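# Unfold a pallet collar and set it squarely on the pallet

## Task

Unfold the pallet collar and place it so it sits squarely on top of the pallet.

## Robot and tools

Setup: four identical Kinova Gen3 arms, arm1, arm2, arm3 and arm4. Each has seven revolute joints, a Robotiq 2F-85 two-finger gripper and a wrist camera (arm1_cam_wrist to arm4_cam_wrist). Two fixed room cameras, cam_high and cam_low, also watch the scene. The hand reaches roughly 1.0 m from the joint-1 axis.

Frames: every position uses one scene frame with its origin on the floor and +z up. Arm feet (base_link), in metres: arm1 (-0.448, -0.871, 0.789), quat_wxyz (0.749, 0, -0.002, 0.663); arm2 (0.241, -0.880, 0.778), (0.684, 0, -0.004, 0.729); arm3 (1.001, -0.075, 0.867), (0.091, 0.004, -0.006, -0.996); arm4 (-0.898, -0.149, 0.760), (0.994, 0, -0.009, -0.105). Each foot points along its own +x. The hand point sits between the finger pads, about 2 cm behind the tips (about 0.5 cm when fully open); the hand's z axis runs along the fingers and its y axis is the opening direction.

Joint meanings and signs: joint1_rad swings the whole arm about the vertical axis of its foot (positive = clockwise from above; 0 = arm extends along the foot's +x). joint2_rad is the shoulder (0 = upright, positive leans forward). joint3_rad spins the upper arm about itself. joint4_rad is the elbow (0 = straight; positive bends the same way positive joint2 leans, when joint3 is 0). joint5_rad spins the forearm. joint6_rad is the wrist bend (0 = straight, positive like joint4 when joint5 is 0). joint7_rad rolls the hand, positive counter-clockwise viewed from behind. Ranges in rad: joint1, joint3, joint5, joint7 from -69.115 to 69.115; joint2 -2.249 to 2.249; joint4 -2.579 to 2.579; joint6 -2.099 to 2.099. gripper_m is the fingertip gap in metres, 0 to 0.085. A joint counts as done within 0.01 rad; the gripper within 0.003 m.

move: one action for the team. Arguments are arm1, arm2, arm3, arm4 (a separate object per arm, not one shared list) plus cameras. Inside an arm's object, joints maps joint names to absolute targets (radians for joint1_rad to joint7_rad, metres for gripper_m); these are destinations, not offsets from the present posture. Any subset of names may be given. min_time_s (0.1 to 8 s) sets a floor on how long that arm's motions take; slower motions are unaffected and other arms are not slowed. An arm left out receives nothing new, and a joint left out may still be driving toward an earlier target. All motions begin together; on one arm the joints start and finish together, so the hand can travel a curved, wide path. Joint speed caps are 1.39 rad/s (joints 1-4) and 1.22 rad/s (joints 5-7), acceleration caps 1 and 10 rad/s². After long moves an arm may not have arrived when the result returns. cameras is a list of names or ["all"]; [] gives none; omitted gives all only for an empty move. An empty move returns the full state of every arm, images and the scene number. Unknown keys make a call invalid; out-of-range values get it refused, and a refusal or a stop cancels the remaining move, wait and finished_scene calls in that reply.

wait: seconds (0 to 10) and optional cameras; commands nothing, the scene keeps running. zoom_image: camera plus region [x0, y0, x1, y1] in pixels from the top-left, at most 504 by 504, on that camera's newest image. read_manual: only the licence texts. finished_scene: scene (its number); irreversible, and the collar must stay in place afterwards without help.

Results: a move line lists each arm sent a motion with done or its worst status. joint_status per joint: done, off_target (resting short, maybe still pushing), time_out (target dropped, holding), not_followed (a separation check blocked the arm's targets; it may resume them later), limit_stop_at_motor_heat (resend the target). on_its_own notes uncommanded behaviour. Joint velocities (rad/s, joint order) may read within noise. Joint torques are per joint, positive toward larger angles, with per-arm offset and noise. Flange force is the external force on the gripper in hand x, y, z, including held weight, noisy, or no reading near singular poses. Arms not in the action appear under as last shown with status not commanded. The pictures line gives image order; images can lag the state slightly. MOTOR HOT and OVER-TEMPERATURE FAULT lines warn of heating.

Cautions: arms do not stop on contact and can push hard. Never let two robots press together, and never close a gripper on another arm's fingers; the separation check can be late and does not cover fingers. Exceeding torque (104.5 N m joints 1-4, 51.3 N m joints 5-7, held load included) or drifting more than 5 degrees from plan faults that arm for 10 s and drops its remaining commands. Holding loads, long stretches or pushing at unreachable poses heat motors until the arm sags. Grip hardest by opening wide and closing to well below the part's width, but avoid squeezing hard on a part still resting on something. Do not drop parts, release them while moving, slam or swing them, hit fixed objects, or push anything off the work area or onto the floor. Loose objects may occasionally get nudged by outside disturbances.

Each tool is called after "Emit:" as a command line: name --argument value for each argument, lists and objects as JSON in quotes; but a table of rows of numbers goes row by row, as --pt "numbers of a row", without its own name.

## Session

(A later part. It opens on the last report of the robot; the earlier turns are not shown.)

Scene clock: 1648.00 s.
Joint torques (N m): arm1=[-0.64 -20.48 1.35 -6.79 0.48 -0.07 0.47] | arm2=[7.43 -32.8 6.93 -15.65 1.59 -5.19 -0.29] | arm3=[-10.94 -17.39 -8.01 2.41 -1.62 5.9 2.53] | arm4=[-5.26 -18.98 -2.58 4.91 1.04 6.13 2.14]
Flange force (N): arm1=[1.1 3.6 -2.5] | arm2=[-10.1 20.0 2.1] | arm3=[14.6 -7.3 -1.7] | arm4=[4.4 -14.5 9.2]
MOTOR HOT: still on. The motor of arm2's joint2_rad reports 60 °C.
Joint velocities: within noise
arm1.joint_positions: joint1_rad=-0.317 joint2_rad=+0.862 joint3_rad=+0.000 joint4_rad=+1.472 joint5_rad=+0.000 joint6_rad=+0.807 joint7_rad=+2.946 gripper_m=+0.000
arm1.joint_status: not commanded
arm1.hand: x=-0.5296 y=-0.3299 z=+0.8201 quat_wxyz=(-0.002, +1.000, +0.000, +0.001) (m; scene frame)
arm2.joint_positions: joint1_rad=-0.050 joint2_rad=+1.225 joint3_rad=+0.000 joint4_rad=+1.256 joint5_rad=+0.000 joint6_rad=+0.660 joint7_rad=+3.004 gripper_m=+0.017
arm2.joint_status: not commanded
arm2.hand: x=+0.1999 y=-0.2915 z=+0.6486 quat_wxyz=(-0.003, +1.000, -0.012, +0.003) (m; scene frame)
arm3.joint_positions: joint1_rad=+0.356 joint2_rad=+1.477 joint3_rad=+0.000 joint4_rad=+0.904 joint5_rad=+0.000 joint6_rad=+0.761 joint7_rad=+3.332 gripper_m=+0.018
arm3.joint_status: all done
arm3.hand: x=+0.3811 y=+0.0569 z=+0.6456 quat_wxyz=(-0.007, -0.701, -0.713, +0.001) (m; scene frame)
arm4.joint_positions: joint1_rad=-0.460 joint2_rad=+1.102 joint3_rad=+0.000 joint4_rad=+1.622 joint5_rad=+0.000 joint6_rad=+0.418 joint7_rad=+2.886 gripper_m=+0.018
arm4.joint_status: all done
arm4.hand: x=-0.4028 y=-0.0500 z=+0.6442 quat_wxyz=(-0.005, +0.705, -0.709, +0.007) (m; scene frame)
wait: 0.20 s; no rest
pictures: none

Emit:
move --arm2 '{"joints":{"gripper_m":0.036}}' --arm3 '{"joints":{"gripper_m":0.036}}' --arm4 '{"joints":{"gripper_m":0.036}}' --cameras '["cam_low","cam_high","arm1_cam_wrist","arm2_cam_wrist","arm3_cam_wrist","arm4_cam_wrist"]'

Emit:
zoom_image --camera "cam_low" --region '[330, 230, 490, 350]'

Emit:
zoom_image --camera "cam_low" --region '[80, 200, 240, 320]'

Emit:
zoom_image --camera "cam_low" --region '[500, 200, 620, 300]'

Emit:
zoom_image --camera "arm1_cam_wrist" --region '[130, 0, 340, 230]'

Scene clock: 1654.03 s.
Joint torques (N m): arm1=[-0.6 -20.52 1.33 -6.8 0.5 -0.06 0.47] | arm2=[1.14 -24.23 0.75 -5.01 -0.09 0.12 0.15] | arm3=[0.15 -25.51 -0.08 -6.58 -0.14 0.2 0.3] | arm4=[-0.69 -21.52 1.69 -4.57 0.23 -0.1 0.48]
Flange force (N): arm1=[1.0 3.6 -2.4] | arm2=[-2.1 -1.2 0.1] | arm3=[-2.5 4.7 -2.4] | arm4=[2.1 2.6 -1.3]
move: arm2 done; arm3 done; arm4 done
MOTOR HOT: still on. The motor of arm2's joint2_rad reports 60 °C.
Joint velocities: within noise
arm1: as last shown
arm2.joint_positions: joint1_rad=-0.050 joint2_rad=+1.225 joint3_rad=+0.000 joint4_rad=+1.256 joint5_rad=+0.000 joint6_rad=+0.660 joint7_rad=+3.004 gripper_m=+0.036
arm2.joint_status: all done
arm2.hand: x=+0.1999 y=-0.2914 z=+0.6487 quat_wxyz=(-0.003, +1.000, -0.012, +0.003) (m; scene frame)
arm3.joint_positions: joint1_rad=+0.356 joint2_rad=+1.477 joint3_rad=+0.000 joint4_rad=+0.904 joint5_rad=+0.000 joint6_rad=+0.761 joint7_rad=+3.332 gripper_m=+0.036
arm3.joint_status: all done
arm3.hand: x=+0.3811 y=+0.0569 z=+0.6456 quat_wxyz=(-0.007, -0.701, -0.713, +0.001) (m; scene frame)
arm4.joint_positions: joint1_rad=-0.460 joint2_rad=+1.102 joint3_rad=+0.000 joint4_rad=+1.622 joint5_rad=+0.000 joint6_rad=+0.418 joint7_rad=+2.886 gripper_m=+0.036
arm4.joint_status: all done
arm4.hand: x=-0.4028 y=-0.0500 z=+0.6442 quat_wxyz=(-0.005, +0.705, -0.709, +0.007) (m; scene frame)
pictures: arm1_cam_wrist, arm2_cam_wrist, arm3_cam_wrist, arm4_cam_wrist, cam_high, cam_low
Images, in order (width x height): arm1_cam_wrist 672x504, arm2_cam_wrist 672x504, arm3_cam_wrist 672x504, arm4_cam_wrist 672x504, cam_high 672x504, cam_low 672x504.

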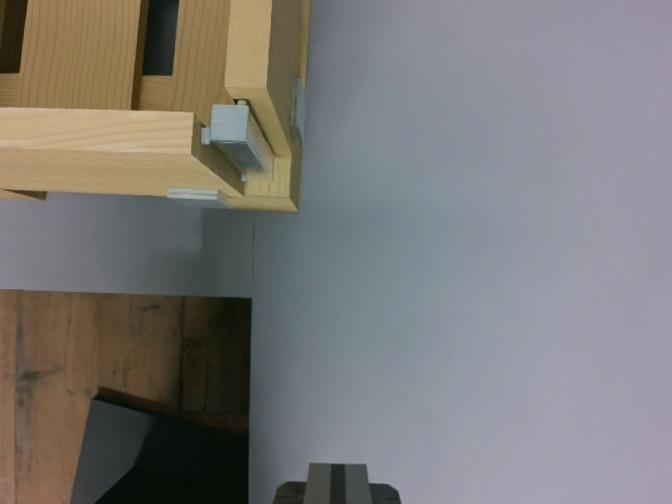

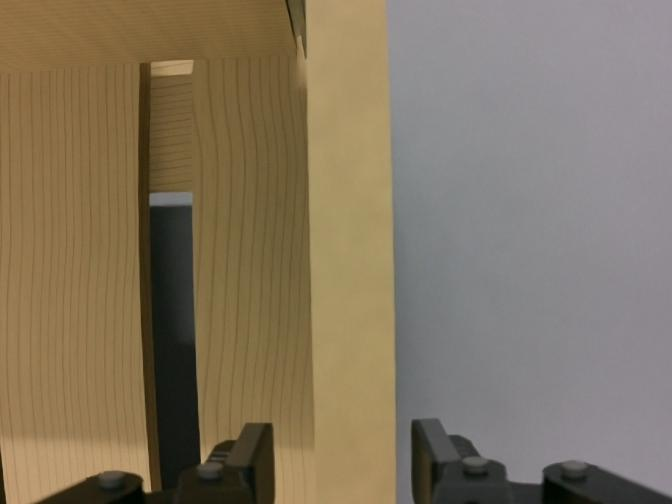

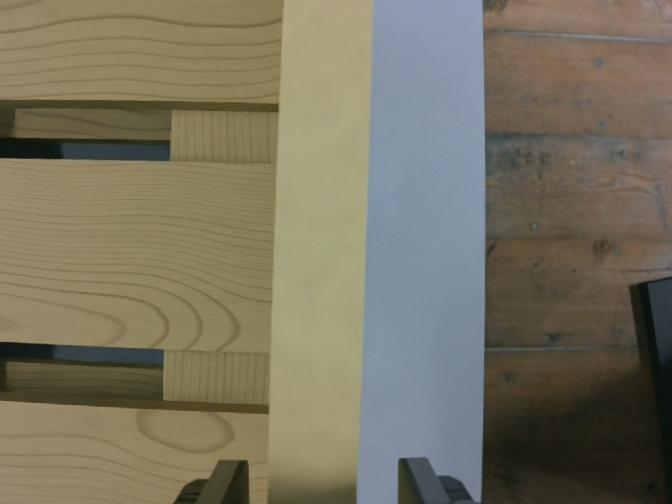

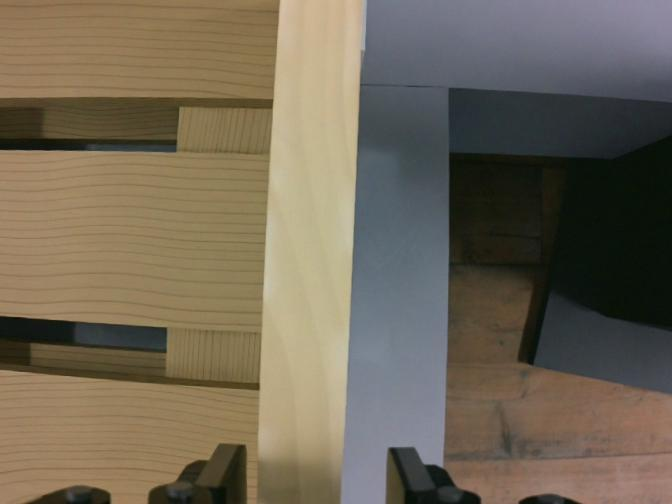

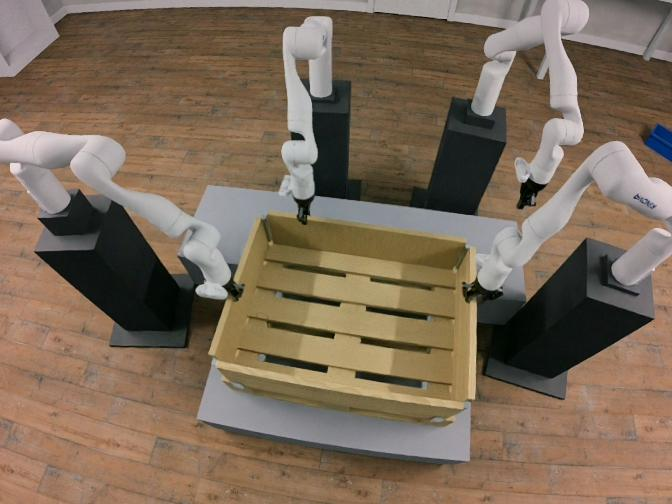

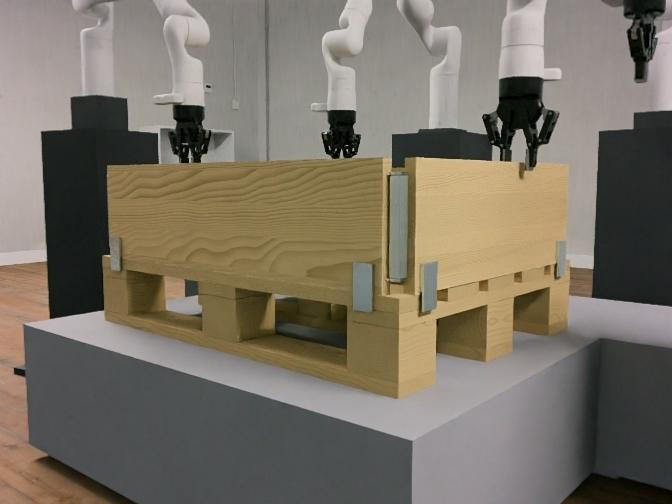

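Scaled by 3.150 from the camera's 672x504 image, which has a finer 960x720 frame.

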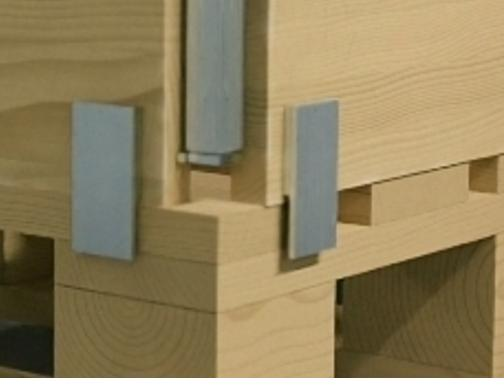

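Scaled by 3.150 from the camera's 672x504 image, which has a finer 960x720 frame.

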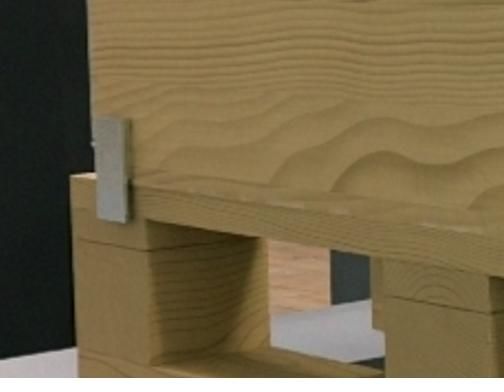

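Scaled by 4.200 from the camera's 672x504 image, which has a finer 960x720 frame.

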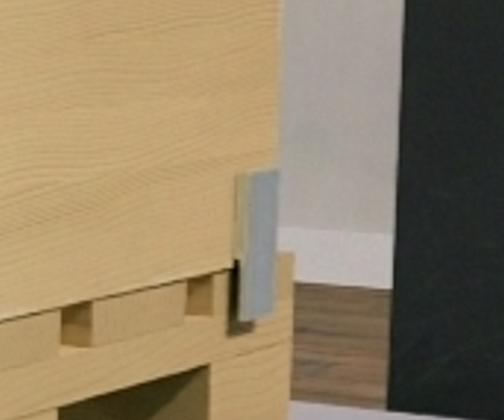

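Scaled by 2.191.

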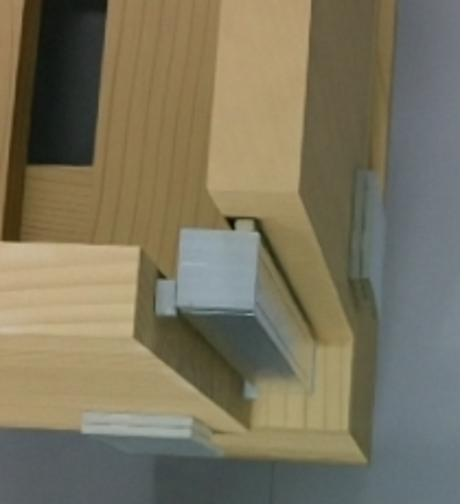

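Emit:
move --arm2 '{"joints":{"joint1_rad":-0.0498,"joint2_rad":1.1881,"joint4_rad":1.2703,"joint6_rad":0.6832,"joint7_rad":3.0036},"min_time_s":1.0}' --arm3 '{"joints":{"joint1_rad":0.3555,"joint2_rad":1.4275,"joint4_rad":0.9430,"joint6_rad":0.7710,"joint7_rad":3.3319},"min_time_s":1.0}' --arm4 '{"joints":{"joint1_rad":-0.4595,"joint2_rad":1.0526,"joint4_rad":1.6353,"joint6_rad":0.4537,"joint7_rad":2.8864},"min_time_s":1.0}'

Emit:
move --arm2 '{"joints":{"joint1_rad":-0.0580,"joint2_rad":1.0725,"joint4_rad":1.2247,"joint6_rad":0.8444,"joint7_rad":3.0339},"min_time_s":1.5}' --arm3 '{"joints":{"joint1_rad":0.3825,"joint2_rad":1.3098,"joint4_rad":0.9286,"joint6_rad":0.9032,"joint7_rad":3.3624},"min_time_s":1.5}' --arm4 '{"joints":{"joint1_rad":-0.4440,"joint2_rad":0.8865,"joint4_rad":1.6645,"joint6_rad":0.5905,"joint7_rad":2.9019},"min_time_s":1.5}'

Emit:
wait --seconds 0.5 --cameras '["all"]'

Emit:
zoom_image --camera "cam_low" --region '[330, 230, 490, 350]'

Emit:
zoom_image --camera "cam_low" --region '[80, 200, 240, 320]'

Emit:
zoom_image --camera "cam_low" --region '[500, 200, 620, 300]'

Emit:
zoom_image --camera "cam_high" --region '[195, 200, 495, 430]'

Scene clock: 1669.67 s.
Joint torques (N m): arm1=[-0.59 -20.5 1.31 -6.84 0.5 -0.04 0.47] | arm2=[1.16 -24.15 0.77 -5.24 -0.1 0.09 0.11] | arm3=[0.14 -25.53 -0.07 -6.62 -0.15 0.18 0.3] | arm4=[-0.66 -21.29 1.59 -4.96 0.23 -0.11 0.46]
Flange force (N): arm1=[1.0 3.8 -2.4] | arm2=[-2.0 -1.0 0.0] | arm3=[-2.4 4.3 -2.0] | arm4=[2.1 3.0 -1.3]
move: arm2 done; arm3 done; arm4 done
MOTOR HOT: still on. The motor of arm2's joint2_rad reports 59 °C.
Joint velocities: within noise
arm1: as last shown
arm2.joint_positions: joint1_rad=-0.050 joint2_rad=+1.188 joint3_rad=+0.000 joint4_rad=+1.270 joint5_rad=+0.000 joint6_rad=+0.683 joint7_rad=+3.004 gripper_m=+0.036
arm2.joint_status: all done
arm2.hand: x=+0.1998 y=-0.2915 z=+0.6676 quat_wxyz=(-0.003, +1.000, -0.012, +0.003) (m; scene frame)
arm3.joint_positions: joint1_rad=+0.355 joint2_rad=+1.428 joint3_rad=+0.000 joint4_rad=+0.943 joint5_rad=+0.000 joint6_rad=+0.771 joint7_rad=+3.332 gripper_m=+0.036
arm3.joint_status: all done
arm3.hand: x=+0.3810 y=+0.0570 z=+0.6685 quat_wxyz=(-0.007, -0.701, -0.713, +0.001) (m; scene frame)
arm4.joint_positions: joint1_rad=-0.460 joint2_rad=+1.053 joint3_rad=+0.000 joint4_rad=+1.635 joint5_rad=+0.000 joint6_rad=+0.454 joint7_rad=+2.886 gripper_m=+0.036
arm4.joint_status: all done
arm4.hand: x=-0.4027 y=-0.0499 z=+0.6672 quat_wxyz=(-0.005, +0.705, -0.709, +0.007) (m; scene frame)
pictures: none

Scene clock: 1671.47 s.
Joint torques (N m): arm1=[-0.63 -20.5 1.3 -6.78 0.48 -0.05 0.46] | arm2=[1.21 -24.21 0.73 -6.23 -0.09 0.12 0.15] | arm3=[0.18 -25.88 -0.07 -7.43 -0.14 0.18 0.32] | arm4=[-0.83 -20.45 1.6 -6 0.2 -0.14 0.5]
Flange force (N): arm1=[1.1 3.6 -2.4] | arm2=[-2.1 -1.3 -0.1] | arm3=[-2.7 4.5 -1.4] | arm4=[2.2 2.9 -0.7]
move: arm2 done; arm3 done; arm4 done
MOTOR HOT: still on. The motor of arm2's joint2_rad reports 59 °C.
Joint velocities: within noise
arm1: as last shown
arm2.joint_positions: joint1_rad=-0.058 joint2_rad=+1.073 joint3_rad=+0.000 joint4_rad=+1.225 joint5_rad=+0.000 joint6_rad=+0.844 joint7_rad=+3.034 gripper_m=+0.036
arm2.joint_status: all done
arm2.hand: x=+0.1926 y=-0.2766 z=+0.7467 quat_wxyz=(-0.003, +1.000, +0.007, +0.003) (m; scene frame)
arm3.joint_positions: joint1_rad=+0.383 joint2_rad=+1.310 joint3_rad=+0.000 joint4_rad=+0.929 joint5_rad=+0.000 joint6_rad=+0.903 joint7_rad=+3.362 gripper_m=+0.036
arm3.joint_status: all done
arm3.hand: x=+0.3667 y=+0.0782 z=+0.7475 quat_wxyz=(-0.007, -0.700, -0.714, +0.001) (m; scene frame)
arm4.joint_positions: joint1_rad=-0.444 joint2_rad=+0.887 joint3_rad=+0.000 joint4_rad=+1.665 joint5_rad=+0.000 joint6_rad=+0.591 joint7_rad=+2.902 gripper_m=+0.036
arm4.joint_status: all done
arm4.hand: x=-0.4047 y=-0.0579 z=+0.7462 quat_wxyz=(-0.005, +0.705, -0.709, +0.007) (m; scene frame)
pictures: none

Scene clock: 1671.97 s.
Joint torques (N m): arm1=[-0.65 -20.52 1.32 -6.77 0.49 -0.04 0.45] | arm2=[1.16 -24.16 0.69 -6.24 -0.09 0.1 0.13] | arm3=[0.14 -25.86 -0.08 -7.4 -0.17 0.2 0.29] | arm4=[-0.68 -20.45 1.56 -5.95 0.24 -0.11 0.47]
Flange force (N): arm1=[1.1 3.5 -2.4] | arm2=[-2.0 -1.2 -0.2] | arm3=[-2.5 4.4 -1.4] | arm4=[1.9 2.8 -0.6]
MOTOR HOT: still on. The motor of arm2's joint2_rad reports 59 °C.
Joint velocities: within noise
arm1.joint_positions: joint1_rad=-0.317 joint2_rad=+0.862 joint3_rad=+0.000 joint4_rad=+1.472 joint5_rad=+0.000 joint6_rad=+0.807 joint7_rad=+2.946 gripper_m=+0.000
arm1.joint_status: not commanded
arm1.hand: x=-0.5296 y=-0.3299 z=+0.8201 quat_wxyz=(-0.002, +1.000, +0.000, +0.001) (m; scene frame)
arm2.joint_positions: joint1_rad=-0.058 joint2_rad=+1.072 joint3_rad=+0.000 joint4_rad=+1.225 joint5_rad=+0.000 joint6_rad=+0.844 joint7_rad=+3.034 gripper_m=+0.036
arm2.joint_status: all done
arm2.hand: x=+0.1926 y=-0.2766 z=+0.7467 quat_wxyz=(-0.003, +1.000, +0.007, +0.003) (m; scene frame)
arm3.joint_positions: joint1_rad=+0.383 joint2_rad=+1.310 joint3_rad=+0.000 joint4_rad=+0.929 joint5_rad=+0.000 joint6_rad=+0.903 joint7_rad=+3.362 gripper_m=+0.036
arm3.joint_status: all done
arm3.hand: x=+0.3667 y=+0.0782 z=+0.7475 quat_wxyz=(-0.007, -0.700, -0.714, +0.001) (m; scene frame)
arm4.joint_positions: joint1_rad=-0.444 joint2_rad=+0.887 joint3_rad=+0.000 joint4_rad=+1.665 joint5_rad=+0.000 joint6_rad=+0.591 joint7_rad=+2.902 gripper_m=+0.036
arm4.joint_status: all done
arm4.hand: x=-0.4047 y=-0.0579 z=+0.7462 quat_wxyz=(-0.005, +0.705, -0.709, +0.007) (m; scene frame)
wait: 0.50 s; at rest by 0.27 s
pictures: arm1_cam_wrist, arm2_cam_wrist, arm3_cam_wrist, arm4_cam_wrist, cam_high, cam_low
Images, in order (width x height): arm1_cam_wrist 672x504, arm2_cam_wrist 672x504, arm3_cam_wrist 672x504, arm4_cam_wrist 672x504, cam_high 672x504, cam_low 672x504.

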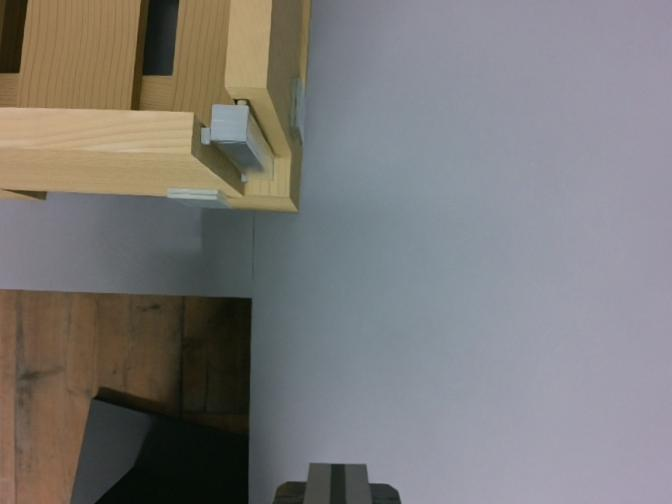

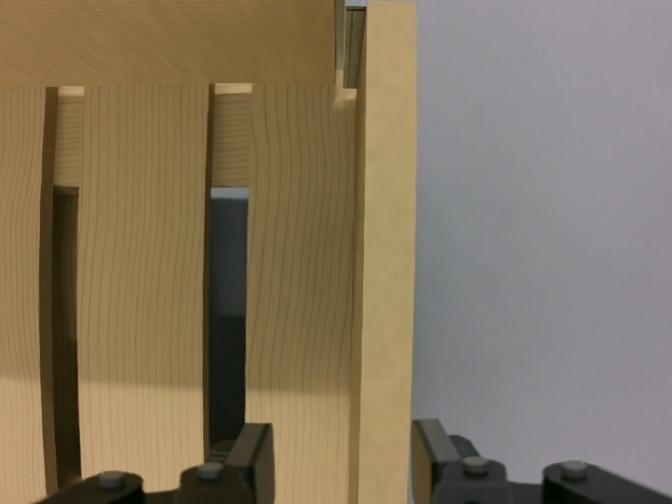

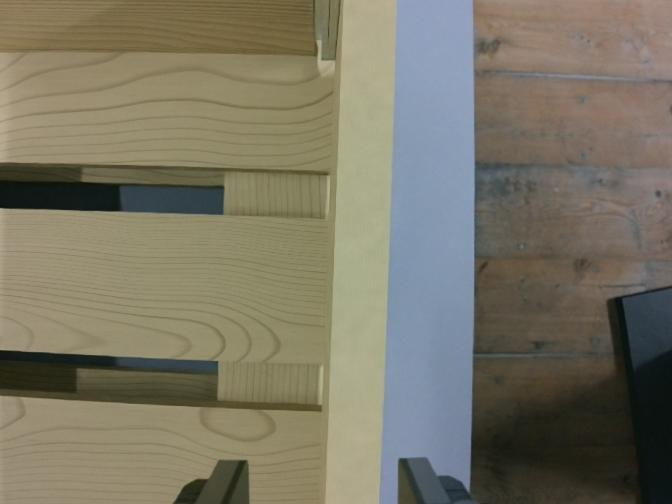

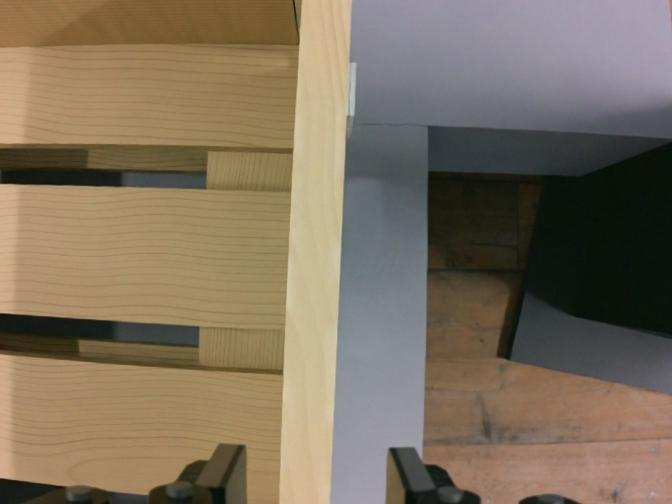

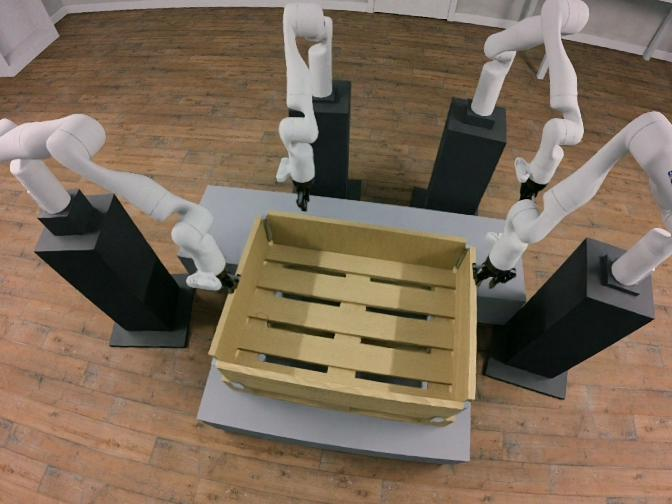

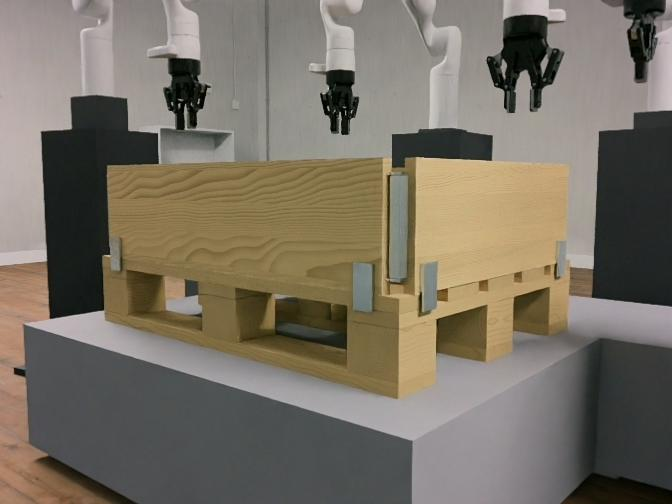

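Scaled by 3.150 from the camera's 672x504 image, which has a finer 960x720 frame.

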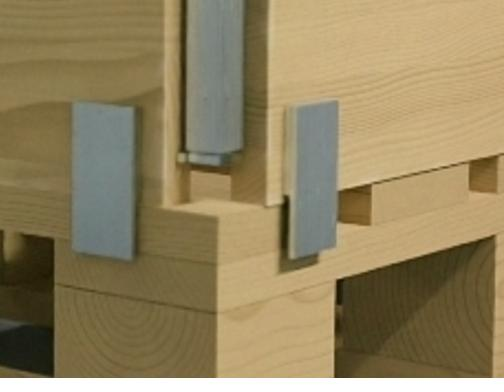

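Scaled by 3.150 from the camera's 672x504 image, which has a finer 960x720 frame.

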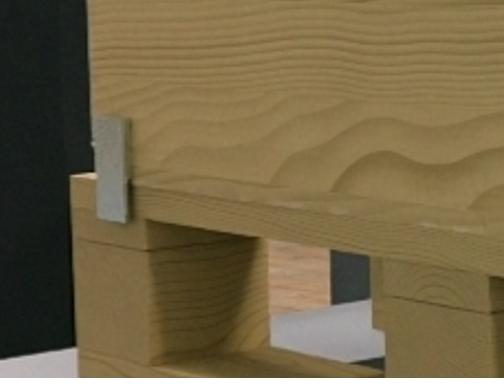

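Scaled by 4.200 from the camera's 672x504 image, which has a finer 960x720 frame.

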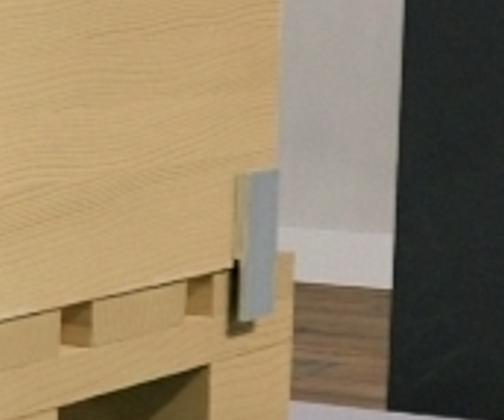

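Scaled by 1.680 from the camera's 672x504 image, which has a finer 960x720 frame.

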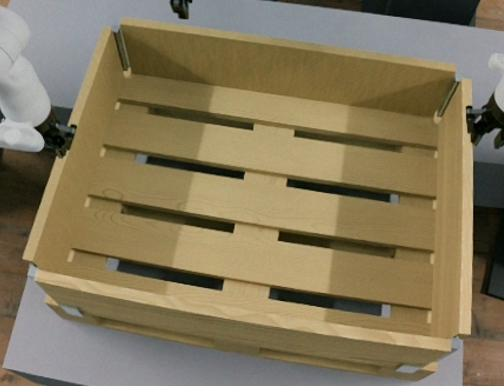

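Emit:
zoom_image --camera "arm1_cam_wrist" --region '[130, 0, 340, 230]'

Emit:
zoom_image --camera "arm3_cam_wrist" --region '[200, 0, 480, 280]'

Scaled by 2.191.

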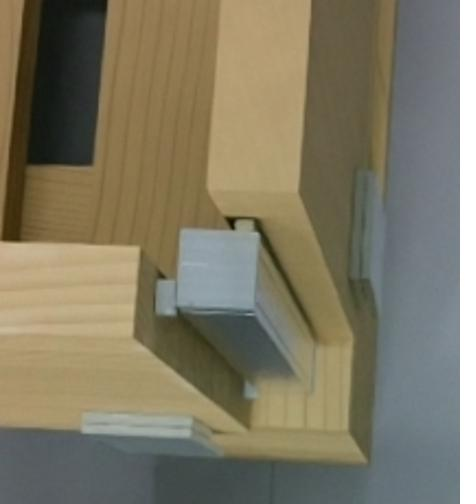

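Scaled by 1.800.

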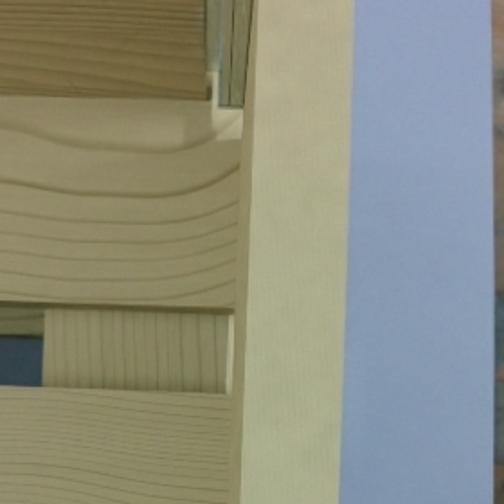

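Emit:
finished_scene --scene 2

The scene is finished: the task was done.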